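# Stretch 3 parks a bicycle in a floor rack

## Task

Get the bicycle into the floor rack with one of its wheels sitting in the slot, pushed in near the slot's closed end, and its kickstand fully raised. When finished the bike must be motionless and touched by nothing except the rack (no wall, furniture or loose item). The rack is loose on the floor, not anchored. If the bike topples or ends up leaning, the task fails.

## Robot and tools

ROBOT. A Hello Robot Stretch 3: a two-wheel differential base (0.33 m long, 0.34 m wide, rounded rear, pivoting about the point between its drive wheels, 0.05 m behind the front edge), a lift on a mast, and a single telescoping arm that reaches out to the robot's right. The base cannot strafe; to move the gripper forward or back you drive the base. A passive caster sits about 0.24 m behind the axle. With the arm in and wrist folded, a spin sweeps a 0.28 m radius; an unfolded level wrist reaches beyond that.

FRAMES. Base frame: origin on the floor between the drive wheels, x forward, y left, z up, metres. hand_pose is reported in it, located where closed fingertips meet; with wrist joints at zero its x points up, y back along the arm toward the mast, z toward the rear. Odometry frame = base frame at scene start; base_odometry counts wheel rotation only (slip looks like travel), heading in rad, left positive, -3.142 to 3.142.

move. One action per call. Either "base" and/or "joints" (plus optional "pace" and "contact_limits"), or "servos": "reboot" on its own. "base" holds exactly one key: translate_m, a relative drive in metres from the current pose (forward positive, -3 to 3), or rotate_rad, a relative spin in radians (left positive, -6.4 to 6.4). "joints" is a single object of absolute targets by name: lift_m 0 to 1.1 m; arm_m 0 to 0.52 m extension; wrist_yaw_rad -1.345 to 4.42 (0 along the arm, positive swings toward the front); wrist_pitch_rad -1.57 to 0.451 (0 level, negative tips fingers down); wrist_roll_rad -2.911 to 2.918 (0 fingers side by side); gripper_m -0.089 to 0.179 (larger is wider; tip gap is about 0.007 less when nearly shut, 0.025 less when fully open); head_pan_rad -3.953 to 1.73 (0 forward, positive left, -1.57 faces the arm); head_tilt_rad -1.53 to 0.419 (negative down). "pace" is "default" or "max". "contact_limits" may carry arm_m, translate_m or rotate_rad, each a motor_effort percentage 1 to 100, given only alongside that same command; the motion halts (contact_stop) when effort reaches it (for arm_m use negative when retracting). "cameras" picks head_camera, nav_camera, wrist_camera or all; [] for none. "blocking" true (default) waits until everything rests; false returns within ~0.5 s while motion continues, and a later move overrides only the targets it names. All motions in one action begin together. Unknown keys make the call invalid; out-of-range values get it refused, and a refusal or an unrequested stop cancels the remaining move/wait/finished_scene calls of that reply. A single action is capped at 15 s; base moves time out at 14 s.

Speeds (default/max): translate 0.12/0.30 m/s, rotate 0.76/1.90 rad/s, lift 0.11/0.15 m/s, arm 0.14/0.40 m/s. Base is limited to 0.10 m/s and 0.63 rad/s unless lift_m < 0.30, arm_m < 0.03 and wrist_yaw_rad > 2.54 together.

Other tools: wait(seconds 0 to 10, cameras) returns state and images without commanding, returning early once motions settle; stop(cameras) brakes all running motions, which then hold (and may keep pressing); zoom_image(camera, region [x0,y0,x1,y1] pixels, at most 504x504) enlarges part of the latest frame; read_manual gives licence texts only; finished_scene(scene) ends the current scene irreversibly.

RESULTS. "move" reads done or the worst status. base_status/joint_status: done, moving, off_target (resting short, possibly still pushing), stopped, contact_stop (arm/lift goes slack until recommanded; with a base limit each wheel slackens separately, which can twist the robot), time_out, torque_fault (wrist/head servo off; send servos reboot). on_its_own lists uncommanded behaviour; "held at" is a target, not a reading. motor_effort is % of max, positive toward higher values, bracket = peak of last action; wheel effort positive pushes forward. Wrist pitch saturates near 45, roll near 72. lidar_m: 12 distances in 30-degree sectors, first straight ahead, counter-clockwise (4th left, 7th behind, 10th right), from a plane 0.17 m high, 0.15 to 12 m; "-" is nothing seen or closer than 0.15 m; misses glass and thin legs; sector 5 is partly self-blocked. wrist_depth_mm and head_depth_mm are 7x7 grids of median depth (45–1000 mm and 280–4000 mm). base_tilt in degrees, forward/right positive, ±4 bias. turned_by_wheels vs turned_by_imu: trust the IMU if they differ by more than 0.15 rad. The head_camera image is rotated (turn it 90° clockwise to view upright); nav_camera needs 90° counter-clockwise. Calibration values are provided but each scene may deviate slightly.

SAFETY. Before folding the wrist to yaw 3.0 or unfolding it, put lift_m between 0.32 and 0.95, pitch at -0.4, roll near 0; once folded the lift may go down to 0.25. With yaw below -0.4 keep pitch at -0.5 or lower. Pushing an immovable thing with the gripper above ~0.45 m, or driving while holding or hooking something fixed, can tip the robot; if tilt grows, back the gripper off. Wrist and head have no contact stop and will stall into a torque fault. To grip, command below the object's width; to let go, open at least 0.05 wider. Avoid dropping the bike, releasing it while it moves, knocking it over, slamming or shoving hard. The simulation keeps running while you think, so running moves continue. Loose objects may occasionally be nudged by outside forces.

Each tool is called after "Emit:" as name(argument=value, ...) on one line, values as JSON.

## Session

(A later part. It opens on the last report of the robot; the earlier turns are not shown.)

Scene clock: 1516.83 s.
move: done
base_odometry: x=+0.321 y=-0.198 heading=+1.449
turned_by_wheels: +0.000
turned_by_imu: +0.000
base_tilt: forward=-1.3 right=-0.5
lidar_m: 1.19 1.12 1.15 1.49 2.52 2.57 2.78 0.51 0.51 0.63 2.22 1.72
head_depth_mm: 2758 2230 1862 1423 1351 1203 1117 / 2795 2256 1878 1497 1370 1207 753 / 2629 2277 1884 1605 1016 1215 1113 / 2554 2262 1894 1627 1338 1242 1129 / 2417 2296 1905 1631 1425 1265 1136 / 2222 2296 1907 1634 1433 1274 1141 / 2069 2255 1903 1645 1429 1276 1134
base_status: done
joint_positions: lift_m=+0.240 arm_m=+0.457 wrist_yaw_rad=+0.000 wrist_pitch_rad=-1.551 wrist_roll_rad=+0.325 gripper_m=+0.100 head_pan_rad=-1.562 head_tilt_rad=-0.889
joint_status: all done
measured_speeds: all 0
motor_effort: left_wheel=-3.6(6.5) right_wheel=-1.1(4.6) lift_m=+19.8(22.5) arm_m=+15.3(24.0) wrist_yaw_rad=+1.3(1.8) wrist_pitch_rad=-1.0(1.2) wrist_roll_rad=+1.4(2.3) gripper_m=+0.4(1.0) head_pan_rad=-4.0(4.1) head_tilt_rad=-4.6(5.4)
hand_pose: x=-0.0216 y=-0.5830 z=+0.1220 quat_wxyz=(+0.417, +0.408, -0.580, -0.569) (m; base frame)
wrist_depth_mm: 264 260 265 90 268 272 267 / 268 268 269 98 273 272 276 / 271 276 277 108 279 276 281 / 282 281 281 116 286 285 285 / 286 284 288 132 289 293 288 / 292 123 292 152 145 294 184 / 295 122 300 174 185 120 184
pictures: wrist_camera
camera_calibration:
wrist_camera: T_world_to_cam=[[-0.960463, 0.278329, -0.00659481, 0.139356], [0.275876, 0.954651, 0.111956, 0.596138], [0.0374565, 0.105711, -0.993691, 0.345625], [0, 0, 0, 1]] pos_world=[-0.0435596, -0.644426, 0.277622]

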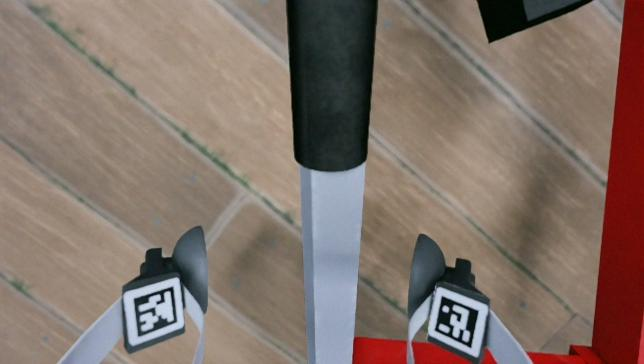

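Emit:
move(base={"translate_m":-0.008}, joints={"lift_m":0.36}, cameras=[])

Emit:
move(joints={"wrist_roll_rad":-2.8,"gripper_m":0.08}, cameras=[])

Emit:
move(joints={"lift_m":0.22}, cameras=["wrist_camera"])

Scene clock: 1524.60 s.
move: done
base_odometry: x=+0.320 y=-0.206 heading=+1.449
turned_by_wheels: +0.000
turned_by_imu: +0.000
base_tilt: forward=-1.3 right=-0.4
lidar_m: 1.20 1.13 1.15 1.50 2.52 2.57 2.78 0.51 0.50 0.63 2.22 1.73
head_depth_mm: 2794 2211 1868 1411 1351 1190 1117 / 2763 2256 1874 1481 1380 1130 623 / 2697 2277 1870 920 1304 1215 1132 / 2575 2284 1892 1615 1367 1237 1138 / 2412 2315 1900 1622 1424 1261 1131 / 2227 2306 1923 1628 1425 1261 1139 / 2105 2272 1916 1641 1433 1275 1141
base_status: done
joint_positions: lift_m=+0.360 arm_m=+0.457 wrist_yaw_rad=+0.000 wrist_pitch_rad=-1.551 wrist_roll_rad=+0.325 gripper_m=+0.100 head_pan_rad=-1.562 head_tilt_rad=-0.889
joint_status: all done
measured_speeds: all 0
motor_effort: left_wheel=-3.7(7.0) right_wheel=-1.4(4.5) lift_m=+33.9(41.0) arm_m=+10.9(13.1) wrist_yaw_rad=+1.4(1.7) wrist_pitch_rad=-0.7(1.3) wrist_roll_rad=+1.6(1.8) gripper_m=+0.7(1.6) head_pan_rad=-3.3(4.0) head_tilt_rad=-5.5(5.7)
hand_pose: x=-0.0216 y=-0.5830 z=+0.2420 quat_wxyz=(+0.417, +0.408, -0.580, -0.569) (m; base frame)
wrist_depth_mm: 376 383 381 377 248 251 392 / 383 388 390 384 387 253 393 / 392 398 398 396 401 265 408 / 400 407 404 405 409 270 416 / 410 408 414 411 412 302 422 / 418 123 423 304 145 280 288 / - 122 427 431 438 280 313
pictures: none
No camera images: "cameras" was empty.

Scene clock: 1526.80 s.
move: done
base_odometry: x=+0.320 y=-0.206 heading=+1.449
turned_by_wheels: +0.000
turned_by_imu: +0.000
base_tilt: forward=-1.4 right=-0.4
lidar_m: 1.20 1.13 1.15 1.50 2.51 2.56 2.78 0.51 0.50 0.63 2.23 1.74
head_depth_mm: 2820 2226 1855 1418 1348 1187 1118 / 2780 2253 1869 1487 1380 1122 621 / 2672 2268 1888 915 1309 1221 1127 / 2598 2265 1906 1623 1360 1246 1129 / 2392 2264 1914 1631 1419 1272 1136 / 2235 2313 1916 1628 1431 1273 1143 / 2116 2266 1903 1629 1425 1269 1139
base_status: not commanded
joint_positions: lift_m=+0.360 arm_m=+0.457 wrist_yaw_rad=+0.000 wrist_pitch_rad=-1.551 wrist_roll_rad=-2.795 gripper_m=+0.080 head_pan_rad=-1.562 head_tilt_rad=-0.889
joint_status: all done
measured_speeds: all 0
motor_effort: left_wheel=-3.9(4.5) right_wheel=-1.4(1.8) lift_m=+33.9(34.5) arm_m=+8.6(11.3) wrist_yaw_rad=+0.5(1.5) wrist_pitch_rad=-1.0(1.3) wrist_roll_rad=-1.9(2.9) gripper_m=+0.8(69.3) head_pan_rad=-3.6(4.0) head_tilt_rad=-4.7(5.8)
hand_pose: x=-0.0212 y=-0.5829 z=+0.2420 quat_wxyz=(+0.584, +0.573, +0.410, +0.402) (m; base frame)
wrist_depth_mm: 375 380 383 384 378 385 387 / 384 384 384 391 396 398 391 / 255 264 278 391 402 399 398 / 403 292 404 405 409 407 412 / 409 279 415 413 416 419 420 / 418 268 415 423 143 429 428 / 422 116 325 426 125 429 437
pictures: none
No camera images: "cameras" was empty.

Scene clock: 1528.90 s.
move: done
base_odometry: x=+0.320 y=-0.206 heading=+1.449
turned_by_wheels: +0.000
turned_by_imu: +0.000
base_tilt: forward=-1.4 right=-0.5
lidar_m: 1.19 1.13 1.15 1.50 2.51 2.57 2.78 0.51 0.50 0.63 2.23 1.73
head_depth_mm: 2799 2217 1872 1426 1355 1193 1123 / 2762 2247 1877 1483 1377 1200 770 / 2663 2260 1892 1613 1028 1195 1114 / 2522 2294 1906 1616 1343 1240 1133 / 2415 2323 1893 1625 1422 1264 1133 / 2249 2294 1891 1635 1427 1267 1138 / 2106 2253 1928 1644 1442 1274 1135
base_status: not commanded
joint_positions: lift_m=+0.220 arm_m=+0.457 wrist_yaw_rad=+0.000 wrist_pitch_rad=-1.551 wrist_roll_rad=-2.795 gripper_m=+0.080 head_pan_rad=-1.562 head_tilt_rad=-0.889
joint_status: all done
measured_speeds: all 0
motor_effort: left_wheel=-4.1(4.4) right_wheel=-1.4(1.7) lift_m=+18.9(34.2) arm_m=+6.0(8.8) wrist_yaw_rad=+0.5(1.9) wrist_pitch_rad=-0.8(1.3) wrist_roll_rad=-1.9(2.2) gripper_m=+0.7(1.0) head_pan_rad=-3.5(3.8) head_tilt_rad=-5.5(5.8)
hand_pose: x=-0.0212 y=-0.5829 z=+0.1020 quat_wxyz=(+0.584, +0.573, +0.410, +0.402) (m; base frame)
wrist_depth_mm: 243 246 243 244 245 248 249 / 131 136 140 166 252 255 257 / 128 132 135 153 257 258 261 / 257 261 260 144 262 265 264 / 264 264 267 135 266 271 271 / 269 269 143 272 144 274 279 / 273 116 279 132 125 279 283
pictures: wrist_camera
camera_calibration:
wrist_camera: T_world_to_cam=[[0.95412, -0.299408, 0.00313096, -0.157511], [-0.296494, -0.943273, 0.149426, -0.524124], [-0.0417859, -0.143499, -0.988768, 0.178277], [0, 0, 0, 1]] pos_world=[0.0023344, -0.51597, 0.255086]

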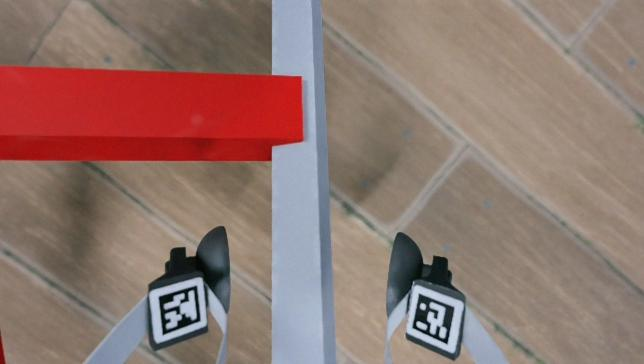

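Emit:
move(joints={"arm_m":0.443}, cameras=[])

Emit:
move(joints={"lift_m":0.178}, cameras=["wrist_camera"])

Emit:
move(joints={"gripper_m":-0.089}, cameras=["wrist_camera"])

Scene clock: 1532.73 s.
move: done
base_odometry: x=+0.320 y=-0.206 heading=+1.449
turned_by_wheels: +0.000
turned_by_imu: +0.000
base_tilt: forward=-1.3 right=-0.4
lidar_m: 1.20 1.13 1.15 1.49 2.52 2.57 2.77 0.51 0.50 0.63 2.23 1.73
head_depth_mm: 2779 2242 1868 1437 1350 1190 1125 / 2765 2258 1870 1476 1379 1197 768 / 2663 2263 1885 1615 1021 1198 1111 / 2590 2278 1901 1619 1341 1233 1130 / 2396 2309 1899 1629 1420 1261 1138 / 2253 2303 1913 1643 1433 1264 1141 / 2110 2231 1919 1653 1430 1274 1144
base_status: not commanded
joint_positions: lift_m=+0.220 arm_m=+0.443 wrist_yaw_rad=+0.000 wrist_pitch_rad=-1.550 wrist_roll_rad=-2.795 gripper_m=+0.080 head_pan_rad=-1.562 head_tilt_rad=-0.889
joint_status: all done
measured_speeds: all 0
motor_effort: left_wheel=-4.0(4.2) right_wheel=-1.3(1.7) lift_m=+19.1(19.5) arm_m=-14.9(21.7) wrist_yaw_rad=-0.4(2.0) wrist_pitch_rad=-1.0(1.1) wrist_roll_rad=-1.7(2.2) gripper_m=+0.0(0.8) head_pan_rad=-3.5(3.9) head_tilt_rad=-5.1(5.5)
hand_pose: x=-0.0212 y=-0.5689 z=+0.1020 quat_wxyz=(+0.584, +0.573, +0.410, +0.402) (m; base frame)
wrist_depth_mm: 245 244 244 168 246 248 251 / 248 252 252 158 251 254 253 / 131 134 139 147 259 258 259 / 261 143 148 141 262 264 266 / 263 263 264 142 268 271 271 / 270 270 143 133 144 276 277 / 278 116 281 128 125 278 285
pictures: none
No camera images: "cameras" was empty.

Scene clock: 1533.93 s.
move: done
base_odometry: x=+0.320 y=-0.206 heading=+1.449
turned_by_wheels: +0.000
turned_by_imu: +0.000
base_tilt: forward=-1.3 right=-0.4
lidar_m: 1.19 1.13 1.15 1.50 2.52 2.56 2.78 0.51 0.50 0.63 2.22 1.73
head_depth_mm: 2786 2238 1867 1429 1347 1186 1123 / 2781 2258 1875 1483 1385 1208 957 / 2687 2263 1885 1613 1061 1200 1112 / 2577 2288 1878 1621 1349 1249 1127 / 2405 2291 1896 1628 1418 1263 1135 / 2231 2301 1906 1638 1426 1265 1139 / 2110 2254 1937 1657 1443 1278 1141
base_status: not commanded
joint_positions: lift_m=+0.178 arm_m=+0.443 wrist_yaw_rad=+0.000 wrist_pitch_rad=-1.550 wrist_roll_rad=-2.795 gripper_m=+0.080 head_pan_rad=-1.562 head_tilt_rad=-0.889
joint_status: all done
measured_speeds: all 0
motor_effort: left_wheel=-3.8(4.5) right_wheel=-1.6(1.7) lift_m=+18.9(22.3) arm_m=-12.0(14.7) wrist_yaw_rad=+0.3(1.3) wrist_pitch_rad=-1.0(1.1) wrist_roll_rad=-1.8(2.2) gripper_m=+0.7(0.9) head_pan_rad=-2.9(3.7) head_tilt_rad=-5.5(5.8)
hand_pose: x=-0.0212 y=-0.5689 z=+0.0600 quat_wxyz=(+0.584, +0.573, +0.410, +0.402) (m; base frame)
wrist_depth_mm: 204 203 205 132 205 208 209 / 209 207 209 114 211 212 213 / - 95 98 106 216 215 215 / - 92 96 103 219 221 221 / 221 220 219 98 224 225 227 / 225 224 129 96 144 230 233 / 232 116 128 91 126 235 238
pictures: wrist_camera
camera_calibration:
wrist_camera: T_world_to_cam=[[0.954185, -0.299201, 0.00314551, -0.153072], [-0.296289, -0.943328, 0.149486, -0.50468], [-0.041759, -0.143569, -0.988759, 0.138718], [0, 0, 0, 1]] pos_world=[0.00232051, -0.501962, 0.213083]

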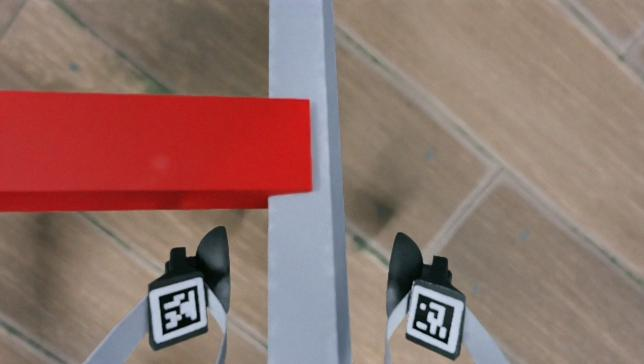

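Scene clock: 1536.30 s.
move: done
base_odometry: x=+0.320 y=-0.206 heading=+1.449
turned_by_wheels: +0.000
turned_by_imu: +0.000
base_tilt: forward=-1.3 right=-0.4
lidar_m: 1.20 1.13 1.15 1.49 2.52 2.56 2.78 0.51 0.50 0.63 2.22 1.73
head_depth_mm: 2797 2218 1862 1417 1350 1185 1121 / 2810 2242 1887 1476 1389 1214 961 / 2663 2262 1899 1609 1065 1194 1113 / 2590 2282 1908 1621 1335 1237 1136 / 2419 2292 1905 1628 1413 1266 1138 / 2249 2307 1914 1635 1428 1274 1142 / 2103 2257 1930 1661 1433 1276 1134
base_status: not commanded
joint_positions: lift_m=+0.178 arm_m=+0.443 wrist_yaw_rad=+0.006 wrist_pitch_rad=-1.548 wrist_roll_rad=-2.813 gripper_m=-0.087 head_pan_rad=-1.562 head_tilt_rad=-0.889
joint_status: all done
measured_speeds: all 0
motor_effort: left_wheel=-0.7(4.3) right_wheel=-2.4(2.6) lift_m=+20.7(21.5) arm_m=-9.3(12.9) wrist_yaw_rad=-4.4(6.2) wrist_pitch_rad=-1.6(1.7) wrist_roll_rad=+4.0(4.4) gripper_m=-48.4(99.5) head_pan_rad=-3.1(3.9) head_tilt_rad=-4.9(5.8)
hand_pose: x=-0.0214 y=-0.5696 z=+0.0600 quat_wxyz=(+0.580, +0.568, +0.418, +0.408) (m; base frame)
wrist_depth_mm: 202 205 205 122 207 206 207 / 206 208 208 113 211 211 211 / - 94 97 107 215 217 217 / - 110 95 101 220 221 224 / 221 221 221 98 225 225 226 / 225 225 121 95 152 231 233 / 231 228 121 90 124 236 239
pictures: wrist_camera
camera_calibration:
wrist_camera: T_world_to_cam=[[0.961177, -0.275908, 0.00356956, -0.13978], [-0.273219, -0.949841, 0.152164, -0.50874], [-0.0385928, -0.147232, -0.988349, 0.13651], [0, 0, 0, 1]] pos_world=[0.000624206, -0.50169, 0.21283]

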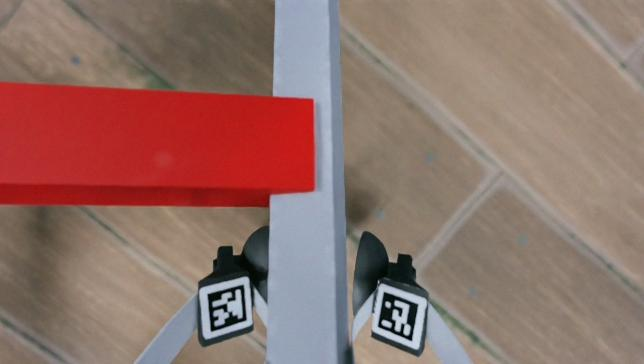

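Emit:
move(base={"translate_m":-0.014}, joints={"lift_m":0.26,"gripper_m":-0.089}, cameras=["wrist_camera"])

Emit:
move(base={"translate_m":-0.03}, joints={"lift_m":0.34,"gripper_m":-0.089}, cameras=["wrist_camera"])

Scene clock: 1541.27 s.
move: off_target
base_odometry: x=+0.318 y=-0.220 heading=+1.448
turned_by_wheels: -0.001
turned_by_imu: -0.001
base_tilt: forward=-1.4 right=-0.4
lidar_m: 1.21 1.14 1.16 1.51 2.51 2.56 2.76 0.47 0.47 0.49 2.23 1.75
head_depth_mm: 2800 2226 1862 1396 1348 1140 1121 / 2817 2255 1874 1557 1376 1197 722 / 2688 2249 1876 1592 987 1215 1115 / 2566 2275 1886 1618 1344 1236 1131 / 2387 2304 1904 1633 1419 1265 1131 / 2276 2299 1916 1633 1426 1264 1133 / 2110 2273 1913 1634 1432 1269 1145
base_status: done
joint_positions: lift_m=+0.260 arm_m=+0.443 wrist_yaw_rad=-0.006 wrist_pitch_rad=-1.523 wrist_roll_rad=-2.779 gripper_m=-0.063 head_pan_rad=-1.562 head_tilt_rad=-0.889
joint_status: gripper_m off_target (ended at -0.063, target -0.089); the others done
measured_speeds: all 0
on_its_own: gripper_m is held at -0.064, not at your -0.089, by its stall guard, which is still easing
motor_effort: left_wheel=-8.9(9.2) right_wheel=+12.6(22.2) lift_m=+46.0(52.7) arm_m=-1.8(4.1) wrist_yaw_rad=+6.2(6.2) wrist_pitch_rad=-5.8(6.4) wrist_roll_rad=-6.9(7.3) gripper_m=-6.2(27.1) head_pan_rad=-3.3(3.9) head_tilt_rad=-5.4(5.7)
hand_pose: x=-0.0212 y=-0.5759 z=+0.1416 quat_wxyz=(+0.596, +0.570, +0.409, +0.390) (m; base frame)
wrist_depth_mm: 274 275 278 274 283 281 283 / 280 284 283 157 289 288 291 / 127 130 128 132 294 296 298 / 121 120 119 119 300 303 304 / 301 306 157 113 308 311 314 / 310 313 124 103 316 322 319 / 321 314 123 94 124 330 330
pictures: wrist_camera
camera_calibration:
wrist_camera: T_world_to_cam=[[0.947483, -0.319582, 0.0119781, -0.168617], [-0.316664, -0.932277, 0.174881, -0.521116], [-0.044722, -0.16949, -0.984517, 0.202785], [0, 0, 0, 1]] pos_world=[0.00381204, -0.505342, 0.292798]

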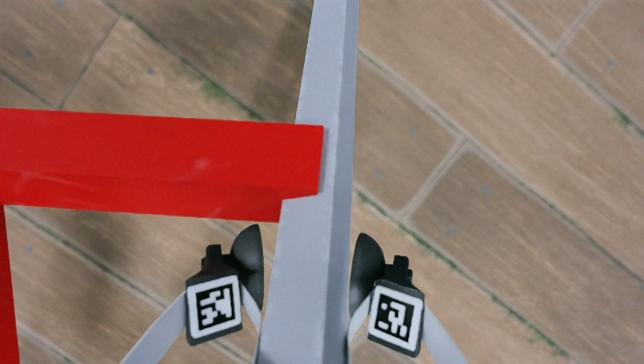

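Scene clock: 1542.83 s.
move: off_target
base_odometry: x=+0.314 y=-0.249 heading=+1.448
turned_by_wheels: +0.000
turned_by_imu: +0.000
base_tilt: forward=-1.3 right=-0.4
lidar_m: 1.23 1.16 1.18 1.55 2.50 2.54 0.49 0.42 0.42 0.52 2.25 1.79
head_depth_mm: 2791 2224 1875 1387 1350 1104 1112 / 2788 2251 1875 1565 1384 1104 639 / 2682 2283 1890 1240 1067 1237 1126 / 2555 2279 1898 1620 1340 1255 1133 / 2425 2298 1907 1613 1420 1260 1135 / 2265 2291 1919 1628 1427 1267 1138 / 2141 2277 1921 1633 1432 1268 1142
base_status: done
joint_positions: lift_m=+0.340 arm_m=+0.443 wrist_yaw_rad=-0.021 wrist_pitch_rad=-1.479 wrist_roll_rad=-2.749 gripper_m=-0.084 head_pan_rad=-1.562 head_tilt_rad=-0.889
joint_status: gripper_m off_target (ended at -0.084, target -0.089); the others done
measured_speeds: all 0
on_its_own: wrist_yaw_rad is at rest, and its effort (+17.7) is outside its rest range (-9 to +9); wrist_pitch_rad is at rest, and its effort (-14.3) is outside its rest range (-8 to +12)
motor_effort: left_wheel=-2.4(13.3) right_wheel=-0.2(29.0) lift_m=+49.9(51.1) arm_m=+0.6(2.3) wrist_yaw_rad=+17.7(20.0) wrist_pitch_rad=-14.3(14.5) wrist_roll_rad=-17.2(17.2) gripper_m=-31.6(99.7) head_pan_rad=-3.3(4.0) head_tilt_rad=-4.5(5.5)
hand_pose: x=-0.0212 y=-0.5874 z=+0.2213 quat_wxyz=(+0.618, +0.565, +0.405, +0.368) (m; base frame)
wrist_depth_mm: 338 344 345 349 351 351 359 / 352 353 359 354 357 370 372 / 177 363 366 362 376 375 386 / 156 150 143 137 387 391 398 / 179 383 154 126 401 408 405 / 180 390 125 104 146 413 424 / 175 108 122 97 122 433 441
pictures: wrist_camera
camera_calibration:
wrist_camera: T_world_to_cam=[[0.932183, -0.360861, 0.0285437, -0.201411], [-0.358264, -0.908438, 0.215375, -0.5416], [-0.0517904, -0.210995, -0.976114, 0.252933], [0, 0, 0, 1]] pos_world=[0.00681503, -0.511324, 0.369288]

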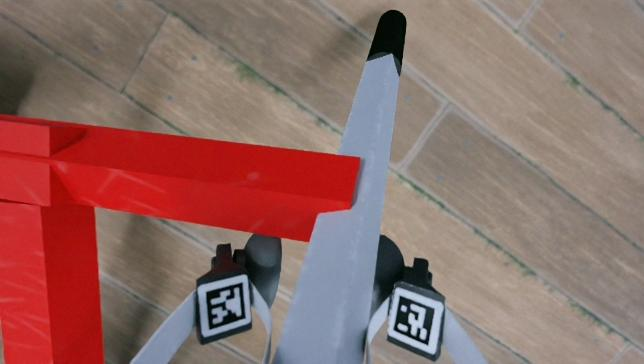

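Emit:
move(base={"translate_m":-0.03}, joints={"lift_m":0.4,"gripper_m":-0.089}, cameras=["wrist_camera","head_camera"])

Scene clock: 1551.63 s.
move: off_target
base_odometry: x=+0.311 y=-0.279 heading=+1.447
turned_by_wheels: -0.001
turned_by_imu: -0.001
base_tilt: forward=-1.3 right=-0.4
lidar_m: 1.26 1.19 1.22 1.58 2.48 2.52 0.46 0.41 0.42 0.52 2.27 1.83
head_depth_mm: 2750 2234 1865 1385 1328 1068 1104 / 2782 2232 1865 1509 1380 666 585 / 2730 2271 1874 879 1127 1254 1132 / 2563 2271 1894 1593 1343 1258 1126 / 2433 2283 1907 1627 1421 1261 1130 / 2287 2310 1912 1632 1432 1268 1136 / 2134 2299 1923 1644 1437 1265 1141
base_status: done
joint_positions: lift_m=+0.400 arm_m=+0.443 wrist_yaw_rad=-0.024 wrist_pitch_rad=-1.462 wrist_roll_rad=-2.738 gripper_m=-0.084 head_pan_rad=-1.562 head_tilt_rad=-0.889
joint_status: gripper_m off_target (ended at -0.084, target -0.089); the others done
measured_speeds: all 0
on_its_own: gripper_m is held at -0.085, not at your -0.089, by its stall guard, which is still easing; wrist_yaw_rad is at rest, and its effort (+20.8) is outside its rest range (-9 to +9); wrist_pitch_rad is at rest, and its effort (-17.2) is outside its rest range (-8 to +12)
motor_effort: left_wheel=-14.3(14.8) right_wheel=+16.8(16.9) lift_m=+51.0(54.5) arm_m=+10.6(11.2) wrist_yaw_rad=+20.8(22.0) wrist_pitch_rad=-17.2(17.6) wrist_roll_rad=-20.6(20.8) gripper_m=-21.8(100.0) head_pan_rad=-3.4(3.7) head_tilt_rad=-5.0(5.3)
hand_pose: x=-0.0213 y=-0.5918 z=+0.2814 quat_wxyz=(+0.625, +0.562, +0.404, +0.360) (m; base frame)
wrist_depth_mm: 391 396 396 402 408 410 415 / 407 408 410 412 420 418 427 / 174 179 425 434 433 436 448 / 175 168 151 141 448 452 466 / 187 435 157 128 461 473 478 / 195 204 129 106 151 491 502 / 471 108 122 98 125 507 521
pictures: head_camera (sideways), wrist_camera
camera_calibration:
head_camera: T_world_to_cam=[[0.0395911, 0.780246, -0.624219, 0.838127], [0.998776, -0.0123676, 0.0478884, -0.0657998], [0.0296446, -0.625351, -0.77978, 0.975954], [0, 0, 0, 1]] pos_world=[0.00360513, -0.0444446, 1.28736]
wrist_camera: T_world_to_cam=[[0.927184, -0.372932, 0.0353802, -0.213776], [-0.370677, -0.899709, 0.230482, -0.55788], [-0.0541225, -0.226814, -0.972433, 0.300154], [0, 0, 0, 1]] pos_world=[0.00766204, -0.513574, 0.428024]

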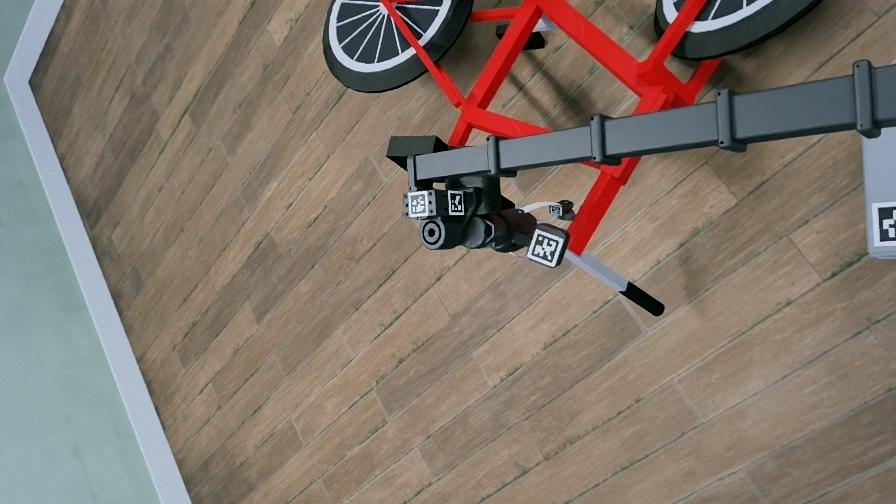

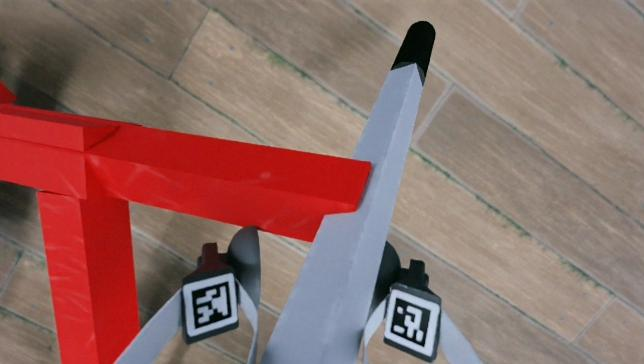

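Emit:
move(base={"translate_m":-0.042}, joints={"lift_m":0.46,"gripper_m":-0.089}, cameras=[])

Emit:
move(base={"translate_m":-0.045}, joints={"lift_m":0.515,"gripper_m":-0.089}, cameras=["wrist_camera","head_camera"])

Scene clock: 1556.27 s.
move: off_target
base_odometry: x=+0.306 y=-0.321 heading=+1.447
turned_by_wheels: -0.001
turned_by_imu: +0.000
base_tilt: forward=-1.3 right=-0.4
lidar_m: 1.30 1.22 1.25 1.62 2.45 2.49 2.67 0.37 0.41 0.54 0.54 1.88
head_depth_mm: 2732 2221 1856 1392 1351 1045 1075 / 2808 2242 1868 1376 1109 595 539 / 2726 2274 1887 822 1071 1256 1123 / 2594 2260 1894 930 1347 1253 1128 / 2473 2304 1888 1642 1425 1264 1132 / 2314 2289 1926 1634 1432 1261 1136 / 2173 2283 1922 1641 1440 1275 1141
base_status: done
joint_positions: lift_m=+0.460 arm_m=+0.443 wrist_yaw_rad=-0.121 wrist_pitch_rad=-1.476 wrist_roll_rad=-2.721 gripper_m=-0.080 head_pan_rad=-1.562 head_tilt_rad=-0.889
joint_status: gripper_m off_target (ended at -0.080, target -0.089); the others done
measured_speeds: all 0
on_its_own: wrist_yaw_rad is held at -0.092, not at your +0.000, by its stall guard, which is still easing; gripper_m is held at -0.082, not at your -0.089, by its stall guard, which is still easing; wrist_pitch_rad is at rest, and its effort (-14.7) is outside its rest range (-8 to +12)
motor_effort: left_wheel=-11.9(22.4) right_wheel=+10.9(20.2) lift_m=+42.2(56.0) arm_m=+9.5(14.5) wrist_yaw_rad=+25.7(30.3) wrist_pitch_rad=-14.7(19.5) wrist_roll_rad=-26.4(27.1) gripper_m=-30.4(100.0) head_pan_rad=-3.5(4.1) head_tilt_rad=-4.9(5.5)
hand_pose: x=-0.0213 y=-0.5881 z=+0.3414 quat_wxyz=(+0.641, +0.588, +0.368, +0.328) (m; base frame)
wrist_depth_mm: 446 456 454 472 468 472 473 / 465 463 479 478 474 485 494 / 299 477 486 494 212 499 503 / 210 187 166 149 513 514 531 / 311 211 164 135 520 546 549 / 527 219 128 110 149 562 561 / 346 101 124 100 124 587 580
pictures: none
No camera images: "cameras" was empty.

Scene clock: 1557.77 s.
move: off_target
base_odometry: x=+0.300 y=-0.365 heading=+1.447
turned_by_wheels: +0.000
turned_by_imu: -0.005
base_tilt: forward=-1.4 right=-0.4
lidar_m: 1.34 1.26 1.28 1.67 2.42 2.47 2.64 0.34 0.40 2.46 2.31 1.95
head_depth_mm: 2707 2232 1881 1428 1329 1037 915 / 2833 2276 1859 1355 614 532 492 / 2755 2280 1903 785 1067 1256 1127 / 2642 2280 1894 851 1367 1261 1128 / 2520 2279 1906 1632 1398 1260 1136 / 2340 2329 1928 1639 1432 1265 1140 / 2202 2320 1927 1652 1430 1272 1142
base_status: done
joint_positions: lift_m=+0.515 arm_m=+0.443 wrist_yaw_rad=-0.182 wrist_pitch_rad=-1.484 wrist_roll_rad=-2.718 gripper_m=-0.083 head_pan_rad=-1.562 head_tilt_rad=-0.889
joint_status: gripper_m off_target (ended at -0.083, target -0.089); the others done
measured_speeds: all 0
on_its_own: wrist_yaw_rad is held at -0.147, not at your +0.000, by its stall guard, which is still easing; gripper_m is held at -0.082, not at your -0.089, by its stall guard, which is still easing; wrist_pitch_rad is at rest, and its effort (-13.1) is outside its rest range (-8 to +12)
motor_effort: left_wheel=-5.1(24.4) right_wheel=+2.1(20.0) lift_m=+40.7(54.8) arm_m=+4.0(10.0) wrist_yaw_rad=+29.8(34.1) wrist_pitch_rad=-13.1(16.3) wrist_roll_rad=-27.3(30.7) gripper_m=-4.1(90.1) head_pan_rad=-2.9(3.9) head_tilt_rad=-4.7(5.7)
hand_pose: x=-0.0209 y=-0.5860 z=+0.3964 quat_wxyz=(+0.649, +0.602, +0.347, +0.309) (m; base frame)
wrist_depth_mm: 500 509 505 520 519 536 533 / 514 523 522 534 533 547 541 / 339 532 545 545 197 561 574 / 258 204 177 154 164 581 578 / 317 232 168 136 588 617 610 / 574 376 127 111 152 629 632 / 597 108 124 103 124 645 651
pictures: head_camera (sideways), wrist_camera
camera_calibration:
head_camera: T_world_to_cam=[[0.0397161, 0.780264, -0.624187, 0.838085], [0.998774, -0.0125298, 0.0478876, -0.0657987], [0.029544, -0.625324, -0.779806, 0.975987], [0, 0, 0, 1]] pos_world=[0.00359799, -0.0444437, 1.28735]
wrist_camera: T_world_to_cam=[[0.846246, -0.531998, 0.0290818, -0.308527], [-0.525587, -0.824611, 0.209226, -0.529846], [-0.0873264, -0.192341, -0.977435, 0.434831], [0, 0, 0, 1]] pos_world=[0.0205817, -0.517416, 0.544848]

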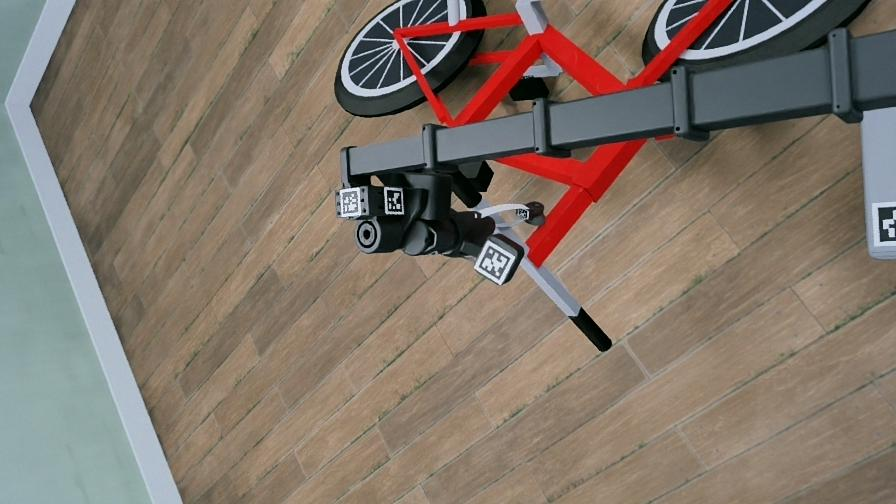

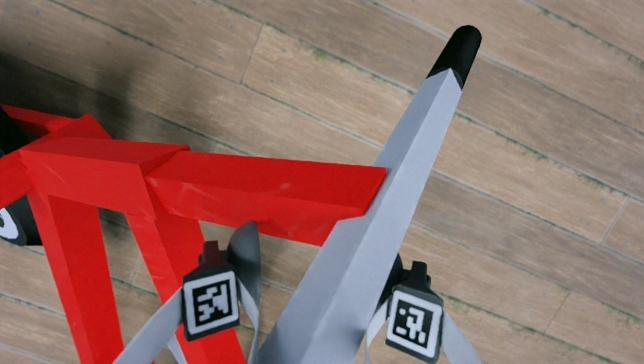

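Emit:
move(base={"translate_m":-0.05}, joints={"lift_m":0.565,"gripper_m":-0.089,"wrist_roll_rad":-2.55,"wrist_yaw_rad":-0.12}, cameras=["wrist_camera"])

Scene clock: 1564.37 s.
move: off_target
base_odometry: x=+0.294 y=-0.415 heading=+1.448
turned_by_wheels: +0.002
turned_by_imu: +0.005
base_tilt: forward=-1.3 right=-0.4
lidar_m: 1.38 1.30 1.33 1.72 2.40 2.45 2.60 0.33 0.39 2.48 2.34 2.00
head_depth_mm: 2685 2223 1871 1496 1350 1032 430 / 2784 2233 1878 1262 558 497 480 / 2738 2253 748 897 1065 1249 1122 / 2644 2263 1889 819 1361 1256 1130 / 2540 2287 1902 1625 1385 1263 1137 / 2358 2293 1908 1626 1428 1269 1131 / 2229 2293 1921 1630 1421 1264 1140
base_status: done
joint_positions: lift_m=+0.565 arm_m=+0.443 wrist_yaw_rad=-0.140 wrist_pitch_rad=-1.518 wrist_roll_rad=-2.513 gripper_m=-0.084 head_pan_rad=-1.563 head_tilt_rad=-0.892
joint_status: wrist_roll_rad off_target (ended at -2.513, target -2.550); gripper_m off_target (ended at -0.084, target -0.089); the others done
measured_speeds: all 0
on_its_own: right_wheel is at rest, and its effort (-38.2) is outside its rest range (-21 to +21); wrist_yaw_rad is at rest, and its effort (+17.3) is outside its rest range (-9 to +9)
motor_effort: left_wheel=+20.4(21.1) right_wheel=-38.2(39.1) lift_m=+39.6(55.2) arm_m=-1.3(15.6) wrist_yaw_rad=+17.3(30.4) wrist_pitch_rad=-7.0(12.8) wrist_roll_rad=-12.6(26.2) gripper_m=-28.4(98.6) head_pan_rad=-3.0(3.8) head_tilt_rad=-3.4(5.3)
hand_pose: x=-0.0198 y=-0.5775 z=+0.4466 quat_wxyz=(+0.666, +0.635, +0.286, +0.266) (m; base frame)
wrist_depth_mm: 527 567 576 573 586 584 603 / 574 568 576 596 576 597 612 / 576 589 593 607 214 614 630 / 352 289 232 181 627 632 644 / 318 268 204 152 643 644 659 / 637 389 126 130 144 682 683 / 649 634 121 117 124 679 680
pictures: wrist_camera
camera_calibration:
wrist_camera: T_world_to_cam=[[0.748628, -0.662465, 0.0263852, -0.382491], [-0.65598, -0.734355, 0.174394, -0.467707], [-0.0961534, -0.147864, -0.984322, 0.514254], [0, 0, 0, 1]] pos_world=[0.0289842, -0.52081, 0.597849]

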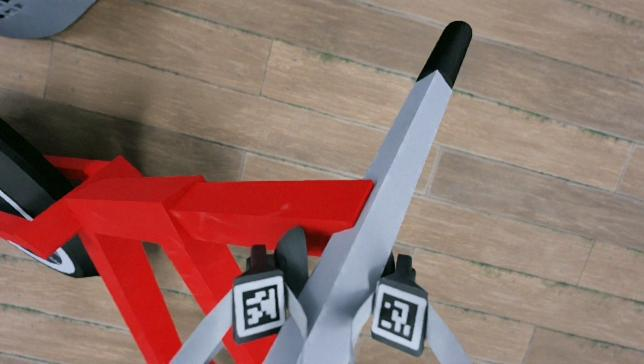

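Emit:
move(joints={"lift_m":0.6,"gripper_m":-0.089}, cameras=["wrist_camera"])

Scene clock: 1569.27 s.
move: contact_stop
base_odometry: x=+0.294 y=-0.415 heading=+1.448
turned_by_wheels: +0.000
turned_by_imu: +0.000
base_tilt: forward=-1.3 right=-0.4
lidar_m: 1.38 1.30 1.33 1.72 2.41 2.44 2.59 0.32 0.38 2.49 2.33 2.00
head_depth_mm: 2689 2200 1866 1499 1347 1029 427 / 2790 2233 1860 1254 558 492 943 / 2741 2256 743 892 1061 1251 1129 / 2605 2247 1898 814 1371 1256 1134 / 2535 2268 1892 1622 1394 1260 1130 / 2355 2309 1900 1627 1426 1270 1132 / 2233 2301 1923 1639 1429 1273 1142
base_status: not commanded
joint_positions: lift_m=+0.568 arm_m=+0.443 wrist_yaw_rad=-0.141 wrist_pitch_rad=-1.512 wrist_roll_rad=-2.507 gripper_m=-0.085 head_pan_rad=-1.563 head_tilt_rad=-0.892
joint_status: lift_m contact_stop (moved +0.003 of +0.035); gripper_m off_target (ended at -0.085, target -0.089)
measured_speeds: translate_m=+0.000 rotate_rad=+0.001 lift_m=-0.009 arm_m=+0.000 wrist_yaw_rad=+0.000 wrist_pitch_rad=-0.024 wrist_roll_rad=+0.000 head_pan_rad=+0.000 head_tilt_rad=+0.000
on_its_own: lift_m is slack since a contact_stop (your +0.600 is given up); right_wheel is at rest, and its effort (-24.8) is outside its rest range (-21 to +21); wrist_yaw_rad is at rest, and its effort (+18.7) is outside its rest range (-9 to +9)
motor_effort: left_wheel=+13.2(21.1) right_wheel=-24.8(38.2) lift_m=+33.6(57.5) arm_m=+9.0(15.8) wrist_yaw_rad=+18.7(19.9) wrist_pitch_rad=-8.0(11.5) wrist_roll_rad=-14.2(14.7) gripper_m=-10.4(99.3) head_pan_rad=-2.9(3.7) head_tilt_rad=-3.2(4.2)
hand_pose: x=-0.0200 y=-0.5791 z=+0.4498 quat_wxyz=(+0.669, +0.634, +0.285, +0.263) (m; base frame)
wrist_depth_mm: 526 569 573 581 576 588 590 / 581 587 582 588 592 601 615 / 589 599 600 607 220 620 619 / 356 288 594 184 187 634 653 / 317 271 207 153 628 653 653 / 646 394 126 132 151 673 687 / 660 649 121 118 124 701 692
pictures: wrist_camera
camera_calibration:
wrist_camera: T_world_to_cam=[[0.743596, -0.667958, 0.0299451, -0.388364], [-0.661438, -0.72831, 0.179064, -0.468262], [-0.0977977, -0.152958, -0.983382, 0.513687], [0, 0, 0, 1]] pos_world=[0.0292965, -0.521879, 0.600629]

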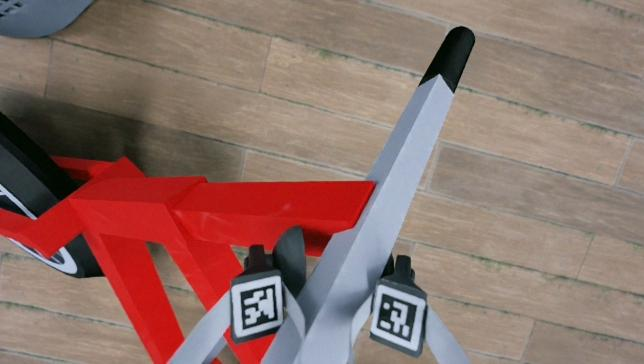

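Emit:
move(base={"translate_m":-0.04}, joints={"lift_m":0.59,"gripper_m":-0.089}, cameras=["wrist_camera"])

Scene clock: 1578.90 s.
move: off_target
base_odometry: x=+0.289 y=-0.455 heading=+1.449
turned_by_wheels: +0.002
turned_by_imu: +0.003
base_tilt: forward=-1.3 right=-0.4
lidar_m: 1.41 1.33 1.36 1.77 2.38 2.42 2.56 0.32 0.38 2.51 2.36 2.05
head_depth_mm: 2667 2221 1861 1536 1355 1034 408 / 2810 2251 1869 631 525 474 950 / 2766 2244 712 1119 1080 1260 1123 / 2657 2290 1835 822 1377 1244 1123 / 2561 2291 1900 1617 1394 1258 1133 / 2382 2295 1916 1634 1418 1274 1134 / 2246 2310 1928 1635 1430 1271 1139
base_status: done
joint_positions: lift_m=+0.590 arm_m=+0.443 wrist_yaw_rad=-0.138 wrist_pitch_rad=-1.539 wrist_roll_rad=-2.528 gripper_m=-0.084 head_pan_rad=-1.563 head_tilt_rad=-0.892
joint_status: gripper_m off_target (ended at -0.084, target -0.089); the others done
measured_speeds: all 0
on_its_own: left_wheel is at rest, and its effort (+22.0) is outside its rest range (-21 to +21); right_wheel is at rest, and its effort (-44.5) is outside its rest range (-21 to +21); wrist_yaw_rad is at rest, and its effort (+16.1) is outside its rest range (-9 to +9); wrist_roll_rad moved -0.020 toward your old target -2.550
motor_effort: left_wheel=+22.0(25.7) right_wheel=-44.5(51.4) lift_m=+31.9(54.1) arm_m=-11.6(15.2) wrist_yaw_rad=+16.1(19.4) wrist_pitch_rad=-3.1(7.4) wrist_roll_rad=-7.8(9.8) gripper_m=-29.1(99.7) head_pan_rad=-3.4(3.7) head_tilt_rad=-3.2(4.4)
hand_pose: x=-0.0191 y=-0.5722 z=+0.4719 quat_wxyz=(+0.658, +0.639, +0.287, +0.275) (m; base frame)
wrist_depth_mm: 502 597 606 590 617 610 626 / 598 606 612 619 609 640 623 / 623 607 612 625 207 630 637 / 367 307 239 185 178 659 667 / 367 343 223 154 653 681 666 / 652 427 126 131 137 690 696 / 678 680 120 119 123 698 716
pictures: wrist_camera
camera_calibration:
wrist_camera: T_world_to_cam=[[0.75899, -0.650945, 0.0143317, -0.367687], [-0.644617, -0.748149, 0.157295, -0.467312], [-0.0916679, -0.128624, -0.987448, 0.552576], [0, 0, 0, 1]] pos_world=[0.0284871, -0.517888, 0.624415]

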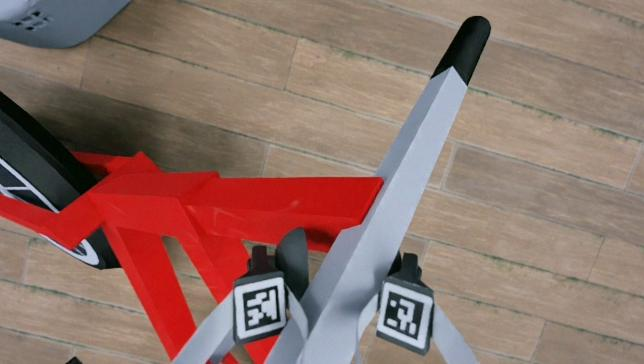

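Emit:
move(base={"translate_m":-0.035}, joints={"lift_m":0.618,"gripper_m":-0.089}, cameras=["wrist_camera"])

Emit:
move(base={"translate_m":-0.04}, joints={"lift_m":0.645,"gripper_m":-0.089}, cameras=["wrist_camera"])

Scene clock: 1582.67 s.
move: off_target
base_odometry: x=+0.285 y=-0.489 heading=+1.451
turned_by_wheels: +0.002
turned_by_imu: +0.002
base_tilt: forward=-1.3 right=-0.4
lidar_m: 1.44 1.36 1.39 1.82 2.36 2.41 2.52 0.30 0.36 0.97 2.38 2.09
head_depth_mm: 2653 2223 1862 1536 1352 449 383 / 2793 2237 1862 569 498 460 958 / 2766 2271 688 1147 1055 1241 1122 / 2681 2264 1766 831 1388 1255 1130 / 2576 2273 1898 1642 1392 1254 1131 / 2419 2273 1905 1626 1436 1274 1136 / 2268 2301 1912 1638 1426 1269 1148
base_status: done
joint_positions: lift_m=+0.618 arm_m=+0.443 wrist_yaw_rad=-0.142 wrist_pitch_rad=-1.541 wrist_roll_rad=-2.519 gripper_m=-0.084 head_pan_rad=-1.563 head_tilt_rad=-0.892
joint_status: gripper_m off_target (ended at -0.084, target -0.089); the others done
measured_speeds: all 0
on_its_own: left_wheel is at rest, and its effort (+21.7) is outside its rest range (-21 to +21); right_wheel is at rest, and its effort (-43.6) is outside its rest range (-21 to +21); wrist_yaw_rad is at rest, and its effort (+19.2) is outside its rest range (-9 to +9)
motor_effort: left_wheel=+21.7(23.3) right_wheel=-43.6(45.8) lift_m=+34.1(59.9) arm_m=+0.1(3.1) wrist_yaw_rad=+19.2(21.2) wrist_pitch_rad=-2.8(7.0) wrist_roll_rad=-10.3(12.7) gripper_m=-29.4(100.0) head_pan_rad=-2.6(3.7) head_tilt_rad=-3.7(4.3)
hand_pose: x=-0.0189 y=-0.5715 z=+0.5000 quat_wxyz=(+0.659, +0.642, +0.283, +0.272) (m; base frame)
wrist_depth_mm: 498 632 622 631 632 636 644 / 621 630 641 653 638 677 665 / 363 661 651 666 195 658 688 / 390 322 240 184 173 680 688 / 658 362 238 155 709 703 706 / 688 692 127 131 138 714 728 / 699 701 121 117 123 739 748
pictures: wrist_camera
camera_calibration:
wrist_camera: T_world_to_cam=[[0.750449, -0.660798, 0.0131186, -0.372968], [-0.654397, -0.740102, 0.154965, -0.465548], [-0.0926913, -0.124878, -0.987833, 0.582698], [0, 0, 0, 1]] pos_world=[0.0292517, -0.518244, 0.652644]

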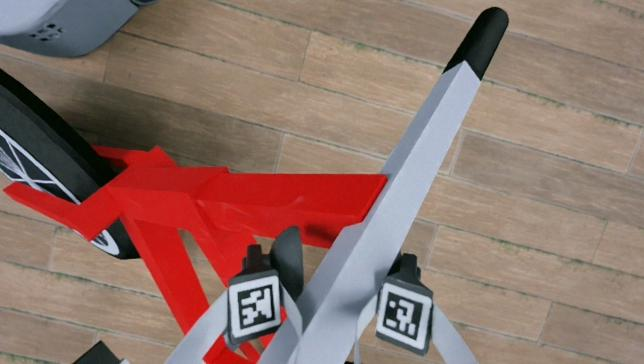

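Scene clock: 1584.10 s.
move: contact_stop
base_odometry: x=+0.280 y=-0.529 heading=+1.453
turned_by_wheels: +0.002
turned_by_imu: +0.003
base_tilt: forward=-1.3 right=-0.5
lidar_m: 1.48 1.39 1.43 1.86 2.34 2.39 2.49 0.31 0.36 0.97 2.40 2.13
head_depth_mm: 2632 2187 1854 1568 1227 418 369 / 2810 2246 1827 543 483 472 959 / 2784 2238 680 1150 1036 1232 1130 / 2672 2258 733 850 1393 1254 1134 / 2595 2281 1903 1628 1399 1260 1135 / 2432 2289 1911 1624 1400 1267 1134 / 2286 2312 1903 1639 1435 1271 1138
base_status: done
joint_positions: lift_m=+0.635 arm_m=+0.443 wrist_yaw_rad=-0.179 wrist_pitch_rad=-1.556 wrist_roll_rad=-2.530 gripper_m=-0.084 head_pan_rad=-1.563 head_tilt_rad=-0.892
joint_status: lift_m contact_stop (moved +0.017 of +0.027); gripper_m off_target (ended at -0.084, target -0.089)
measured_speeds: all 0
on_its_own: wrist_yaw_rad is held at -0.159, not at your -0.120, by its stall guard, which is not easing now; gripper_m is held at -0.082, not at your -0.089, by its stall guard, which is still easing; lift_m is slack since a contact_stop (your +0.645 is given up); left_wheel is at rest, and its effort (+25.9) is outside its rest range (-21 to +21); right_wheel is at rest, and its effort (-47.2) is outside its rest range (-21 to +21); wrist_yaw_rad is at rest, and its effort (+17.5) is outside its rest range (-9 to +9)
motor_effort: left_wheel=+25.9(30.1) right_wheel=-47.2(57.3) lift_m=+26.3(55.5) arm_m=+4.5(4.6) wrist_yaw_rad=+17.5(20.1) wrist_pitch_rad=+0.0(7.6) wrist_roll_rad=-6.7(11.0) gripper_m=-7.3(72.9) head_pan_rad=-2.9(3.7) head_tilt_rad=-4.3(4.4)
hand_pose: x=-0.0176 y=-0.5679 z=+0.5171 quat_wxyz=(+0.658, +0.650, +0.272, +0.266) (m; base frame)
wrist_depth_mm: 487 602 649 648 646 674 668 / 673 652 653 653 656 676 684 / 371 666 685 670 180 679 680 / 427 334 237 170 161 712 688 / 698 376 262 153 700 717 720 / 694 724 127 129 132 727 743 / 716 705 122 117 123 737 746
pictures: wrist_camera
camera_calibration:
wrist_camera: T_world_to_cam=[[0.733813, -0.679333, 0.00495934, -0.378365], [-0.672886, -0.725805, 0.142942, -0.450695], [-0.0935054, -0.108229, -0.989719, 0.610561], [0, 0, 0, 1]] pos_world=[0.0314735, -0.518072, 0.670583]

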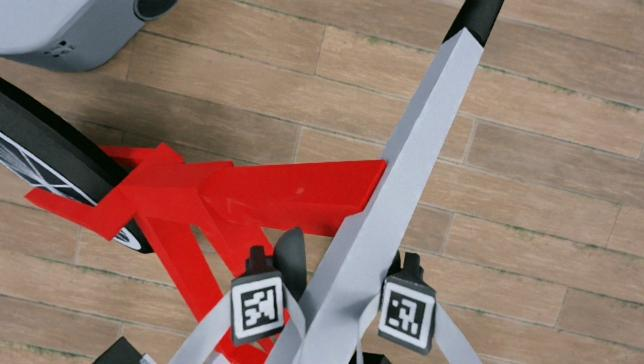

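Emit:
move(base={"translate_m":-0.035}, joints={"lift_m":0.65,"gripper_m":-0.089}, cameras=["wrist_camera"])

Emit:
move(base={"translate_m":-0.045}, joints={"lift_m":0.675,"gripper_m":-0.089}, cameras=["wrist_camera","head_camera"])

Scene clock: 1588.97 s.
move: off_target
base_odometry: x=+0.276 y=-0.564 heading=+1.455
turned_by_wheels: +0.002
turned_by_imu: +0.002
base_tilt: forward=-1.3 right=-0.5
lidar_m: 1.50 1.42 1.45 1.90 2.32 2.36 2.45 0.37 0.37 0.94 2.43 2.17
head_depth_mm: 2591 2213 1854 1603 1139 397 356 / 2751 2244 1823 519 466 979 1108 / 2809 2249 678 1117 1017 1230 1125 / 2673 2271 710 860 1387 1255 1129 / 2575 2266 1905 1616 1399 1261 1135 / 2416 2305 1906 1612 1422 1263 1140 / 2298 2313 1906 1644 1441 1270 1131
base_status: done
joint_positions: lift_m=+0.650 arm_m=+0.443 wrist_yaw_rad=-0.173 wrist_pitch_rad=-1.557 wrist_roll_rad=-2.537 gripper_m=-0.085 head_pan_rad=-1.563 head_tilt_rad=-0.892
joint_status: gripper_m off_target (ended at -0.085, target -0.089); the others done
measured_speeds: all 0
on_its_own: wrist_yaw_rad is held at -0.159, not at your -0.120, by its stall guard, which is not easing now; left_wheel is at rest, and its effort (+21.9) is outside its rest range (-21 to +21); right_wheel is at rest, and its effort (-41.2) is outside its rest range (-21 to +21); wrist_yaw_rad is at rest, and its effort (+12.9) is outside its rest range (-9 to +9)
motor_effort: left_wheel=+21.9(28.4) right_wheel=-41.2(57.0) lift_m=+29.3(51.4) arm_m=+15.5(15.6) wrist_yaw_rad=+12.9(26.4) wrist_pitch_rad=+0.3(1.2) wrist_roll_rad=-4.7(15.8) gripper_m=-23.7(99.3) head_pan_rad=-3.0(3.8) head_tilt_rad=-3.6(4.3)
hand_pose: x=-0.0177 y=-0.5677 z=+0.5321 quat_wxyz=(+0.656, +0.648, +0.276, +0.270) (m; base frame)
wrist_depth_mm: 510 611 654 654 651 678 675 / 670 683 675 687 690 687 709 / 672 695 686 154 685 704 727 / 380 297 216 149 715 725 735 / 712 400 284 142 718 740 758 / 732 753 124 133 753 753 733 / 749 740 121 132 125 750 751
pictures: wrist_camera
camera_calibration:
wrist_camera: T_world_to_cam=[[0.741966, -0.670422, 0.00451071, -0.372805], [-0.664073, -0.733981, 0.142406, -0.45696], [-0.0921616, -0.108656, -0.989798, 0.625297], [0, 0, 0, 1]] pos_world=[0.0307826, -0.517395, 0.685673]

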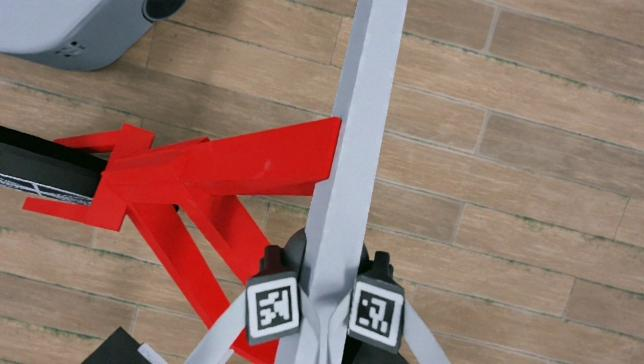

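Scene clock: 1590.47 s.
move: off_target
base_odometry: x=+0.271 y=-0.608 heading=+1.456
turned_by_wheels: +0.002
turned_by_imu: +0.002
base_tilt: forward=-1.3 right=-0.4
lidar_m: 1.54 1.46 1.49 1.95 2.30 2.34 2.41 0.38 0.36 0.86 2.45 2.23
head_depth_mm: 2576 2215 1868 1595 437 372 337 / 2707 2239 612 487 446 984 1125 / 2823 2245 664 1133 986 1222 1123 / 2690 2268 714 864 1390 1253 1128 / 2580 2291 1902 1619 1388 1265 1133 / 2470 2294 1910 1634 1418 1262 1138 / 2324 2322 1900 1647 1434 1268 1143
base_status: done
joint_positions: lift_m=+0.675 arm_m=+0.443 wrist_yaw_rad=-0.173 wrist_pitch_rad=-1.557 wrist_roll_rad=-2.538 gripper_m=-0.082 head_pan_rad=-1.563 head_tilt_rad=-0.892
joint_status: gripper_m off_target (ended at -0.082, target -0.089); the others done
measured_speeds: all 0
on_its_own: wrist_yaw_rad is held at -0.159, not at your -0.120, by its stall guard, which is not easing now; gripper_m is held at -0.083, not at your -0.089, by its stall guard, which is still easing; right_wheel is at rest, and its effort (-39.1) is outside its rest range (-21 to +21); wrist_yaw_rad is at rest, and its effort (+12.5) is outside its rest range (-9 to +9)
motor_effort: left_wheel=+20.7(25.3) right_wheel=-39.1(47.9) lift_m=+22.0(46.5) arm_m=+17.8(18.1) wrist_yaw_rad=+12.5(19.4) wrist_pitch_rad=+0.1(0.5) wrist_roll_rad=-4.4(9.7) gripper_m=-13.2(60.5) head_pan_rad=-2.8(3.6) head_tilt_rad=-3.6(4.6)
hand_pose: x=-0.0177 y=-0.5677 z=+0.5572 quat_wxyz=(+0.656, +0.648, +0.276, +0.271) (m; base frame)
wrist_depth_mm: 534 607 716 683 694 717 701 / 681 701 701 168 704 704 727 / 711 459 233 150 730 727 739 / 444 361 243 145 736 736 741 / 738 755 298 141 760 750 776 / 745 730 124 132 779 774 772 / 779 504 120 133 123 795 792
pictures: head_camera (sideways), wrist_camera
camera_calibration:
head_camera: T_world_to_cam=[[0.0399587, 0.781756, -0.622303, 0.835628], [0.998771, -0.0129717, 0.0478366, -0.0657322], [0.0293242, -0.62345, -0.781313, 0.977949], [0, 0, 0, 1]] pos_world=[0.00358318, -0.0444076, 1.28724]
wrist_camera: T_world_to_cam=[[0.742823, -0.669473, 0.00448368, -0.372342], [-0.663132, -0.734834, 0.142389, -0.460985], [-0.0920309, -0.108743, -0.989801, 0.650056], [0, 0, 0, 1]] pos_world=[0.0307154, -0.517331, 0.710734]

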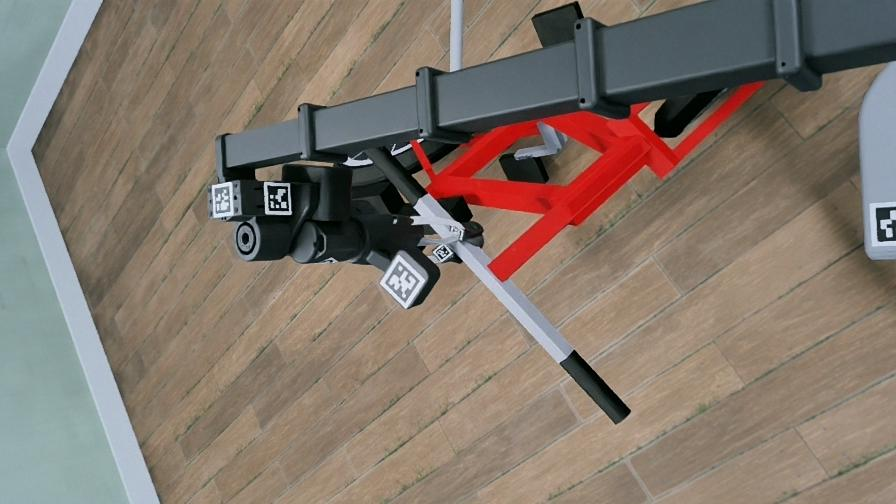

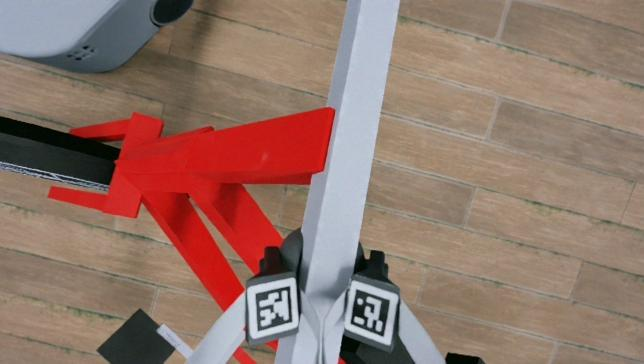

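Emit:
move(base={"translate_m":-0.05}, joints={"lift_m":0.69,"gripper_m":-0.085}, cameras=["wrist_camera"])

Emit:
move(base={"translate_m":-0.05}, joints={"lift_m":0.71,"gripper_m":-0.085}, cameras=["wrist_camera"])

Scene clock: 1597.73 s.
move: off_target
base_odometry: x=+0.265 y=-0.658 heading=+1.458
turned_by_wheels: +0.001
turned_by_imu: +0.005
base_tilt: forward=-1.3 right=-0.4
lidar_m: 1.58 1.50 1.54 2.01 2.27 2.32 2.37 0.38 0.38 0.84 2.48 2.28
head_depth_mm: 2561 2217 1840 1601 412 358 326 / 2699 2245 561 475 436 969 1126 / 2832 2234 665 1171 975 1238 1125 / 2773 2242 703 847 1389 1260 1132 / 2629 2274 1890 1622 1374 1257 1133 / 2502 2299 1904 1629 1430 1260 1138 / 2314 2303 1908 1636 1431 1266 1134
base_status: done
joint_positions: lift_m=+0.690 arm_m=+0.443 wrist_yaw_rad=-0.165 wrist_pitch_rad=-1.557 wrist_roll_rad=-2.553 gripper_m=-0.081 head_pan_rad=-1.563 head_tilt_rad=-0.892
joint_status: gripper_m off_target (ended at -0.081, target -0.085); the others done
measured_speeds: all 0
on_its_own: wrist_yaw_rad is held at -0.159, not at your -0.120, by its stall guard, which is not easing now; right_wheel is at rest, and its effort (-38.3) is outside its rest range (-21 to +21)
motor_effort: left_wheel=+19.5(24.1) right_wheel=-38.3(48.9) lift_m=+21.3(43.1) arm_m=+11.4(20.1) wrist_yaw_rad=+5.5(15.0) wrist_pitch_rad=+0.3(0.4) wrist_roll_rad=+0.8(6.9) gripper_m=-20.7(54.2) head_pan_rad=-3.2(3.5) head_tilt_rad=-3.5(4.4)
hand_pose: x=-0.0179 y=-0.5677 z=+0.5722 quat_wxyz=(+0.653, +0.645, +0.283, +0.278) (m; base frame)
wrist_depth_mm: 539 614 693 139 705 725 713 / 713 716 718 139 736 729 712 / 721 366 179 138 760 753 745 / 747 370 270 141 753 748 750 / 765 765 298 141 759 774 782 / 791 773 125 135 767 774 782 / 786 514 121 136 123 834 789
pictures: wrist_camera
camera_calibration:
wrist_camera: T_world_to_cam=[[0.757585, -0.652723, 0.0042519, -0.362371], [-0.646537, -0.749478, 0.142382, -0.47121], [-0.0897496, -0.110616, -0.989803, 0.663863], [0, 0, 0, 1]] pos_world=[0.0294532, -0.516255, 0.725726]

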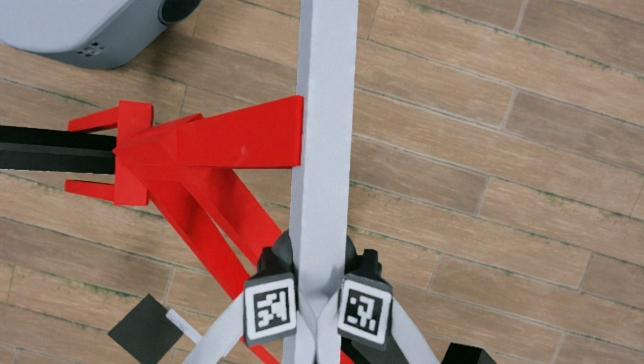

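Scene clock: 1599.30 s.
move: off_target
base_odometry: x=+0.260 y=-0.707 heading=+1.459
turned_by_wheels: +0.001
turned_by_imu: +0.001
base_tilt: forward=-1.3 right=-0.5
lidar_m: 1.63 1.54 1.58 2.07 2.24 2.29 2.32 0.37 0.37 0.42 2.50 2.34
head_depth_mm: 2480 2250 1853 1536 380 343 310 / 2685 2234 528 457 961 966 1124 / 2815 624 647 1191 951 1213 1129 / 2772 2272 687 832 1395 1253 1130 / 2645 2287 1892 1611 1370 1260 1134 / 2519 2317 1909 1633 1424 1264 1135 / 2385 2302 1913 1627 1429 1263 1144
base_status: done
joint_positions: lift_m=+0.710 arm_m=+0.443 wrist_yaw_rad=-0.160 wrist_pitch_rad=-1.557 wrist_roll_rad=-2.557 gripper_m=-0.081 head_pan_rad=-1.563 head_tilt_rad=-0.892
joint_status: gripper_m off_target (ended at -0.081, target -0.085); the others done
measured_speeds: all 0
on_its_own: wrist_yaw_rad is held at -0.159, not at your -0.120, by its stall guard, which is not easing now; right_wheel is at rest, and its effort (-33.5) is outside its rest range (-21 to +21)
motor_effort: left_wheel=+17.8(21.6) right_wheel=-33.5(43.9) lift_m=+22.0(44.7) arm_m=-1.5(11.1) wrist_yaw_rad=+1.2(11.2) wrist_pitch_rad=+0.3(0.4) wrist_roll_rad=+2.4(3.8) gripper_m=-20.0(57.7) head_pan_rad=-2.9(3.6) head_tilt_rad=-4.0(4.3)
hand_pose: x=-0.0180 y=-0.5677 z=+0.5922 quat_wxyz=(+0.651, +0.644, +0.287, +0.281) (m; base frame)
wrist_depth_mm: 567 611 720 130 733 745 735 / 729 734 747 134 731 739 746 / 399 369 173 135 761 743 760 / 754 423 272 136 791 770 791 / 791 773 458 139 775 782 807 / 793 785 125 134 809 824 794 / 803 820 123 129 279 821 844
pictures: wrist_camera
camera_calibration:
wrist_camera: T_world_to_cam=[[0.763765, -0.645481, 0.00419555, -0.358115], [-0.639364, -0.755601, 0.142408, -0.477472], [-0.0887517, -0.111449, -0.989799, 0.683206], [0, 0, 0, 1]] pos_world=[0.0288723, -0.515792, 0.745735]

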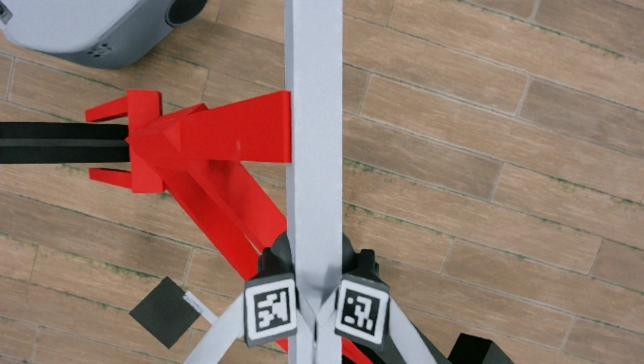

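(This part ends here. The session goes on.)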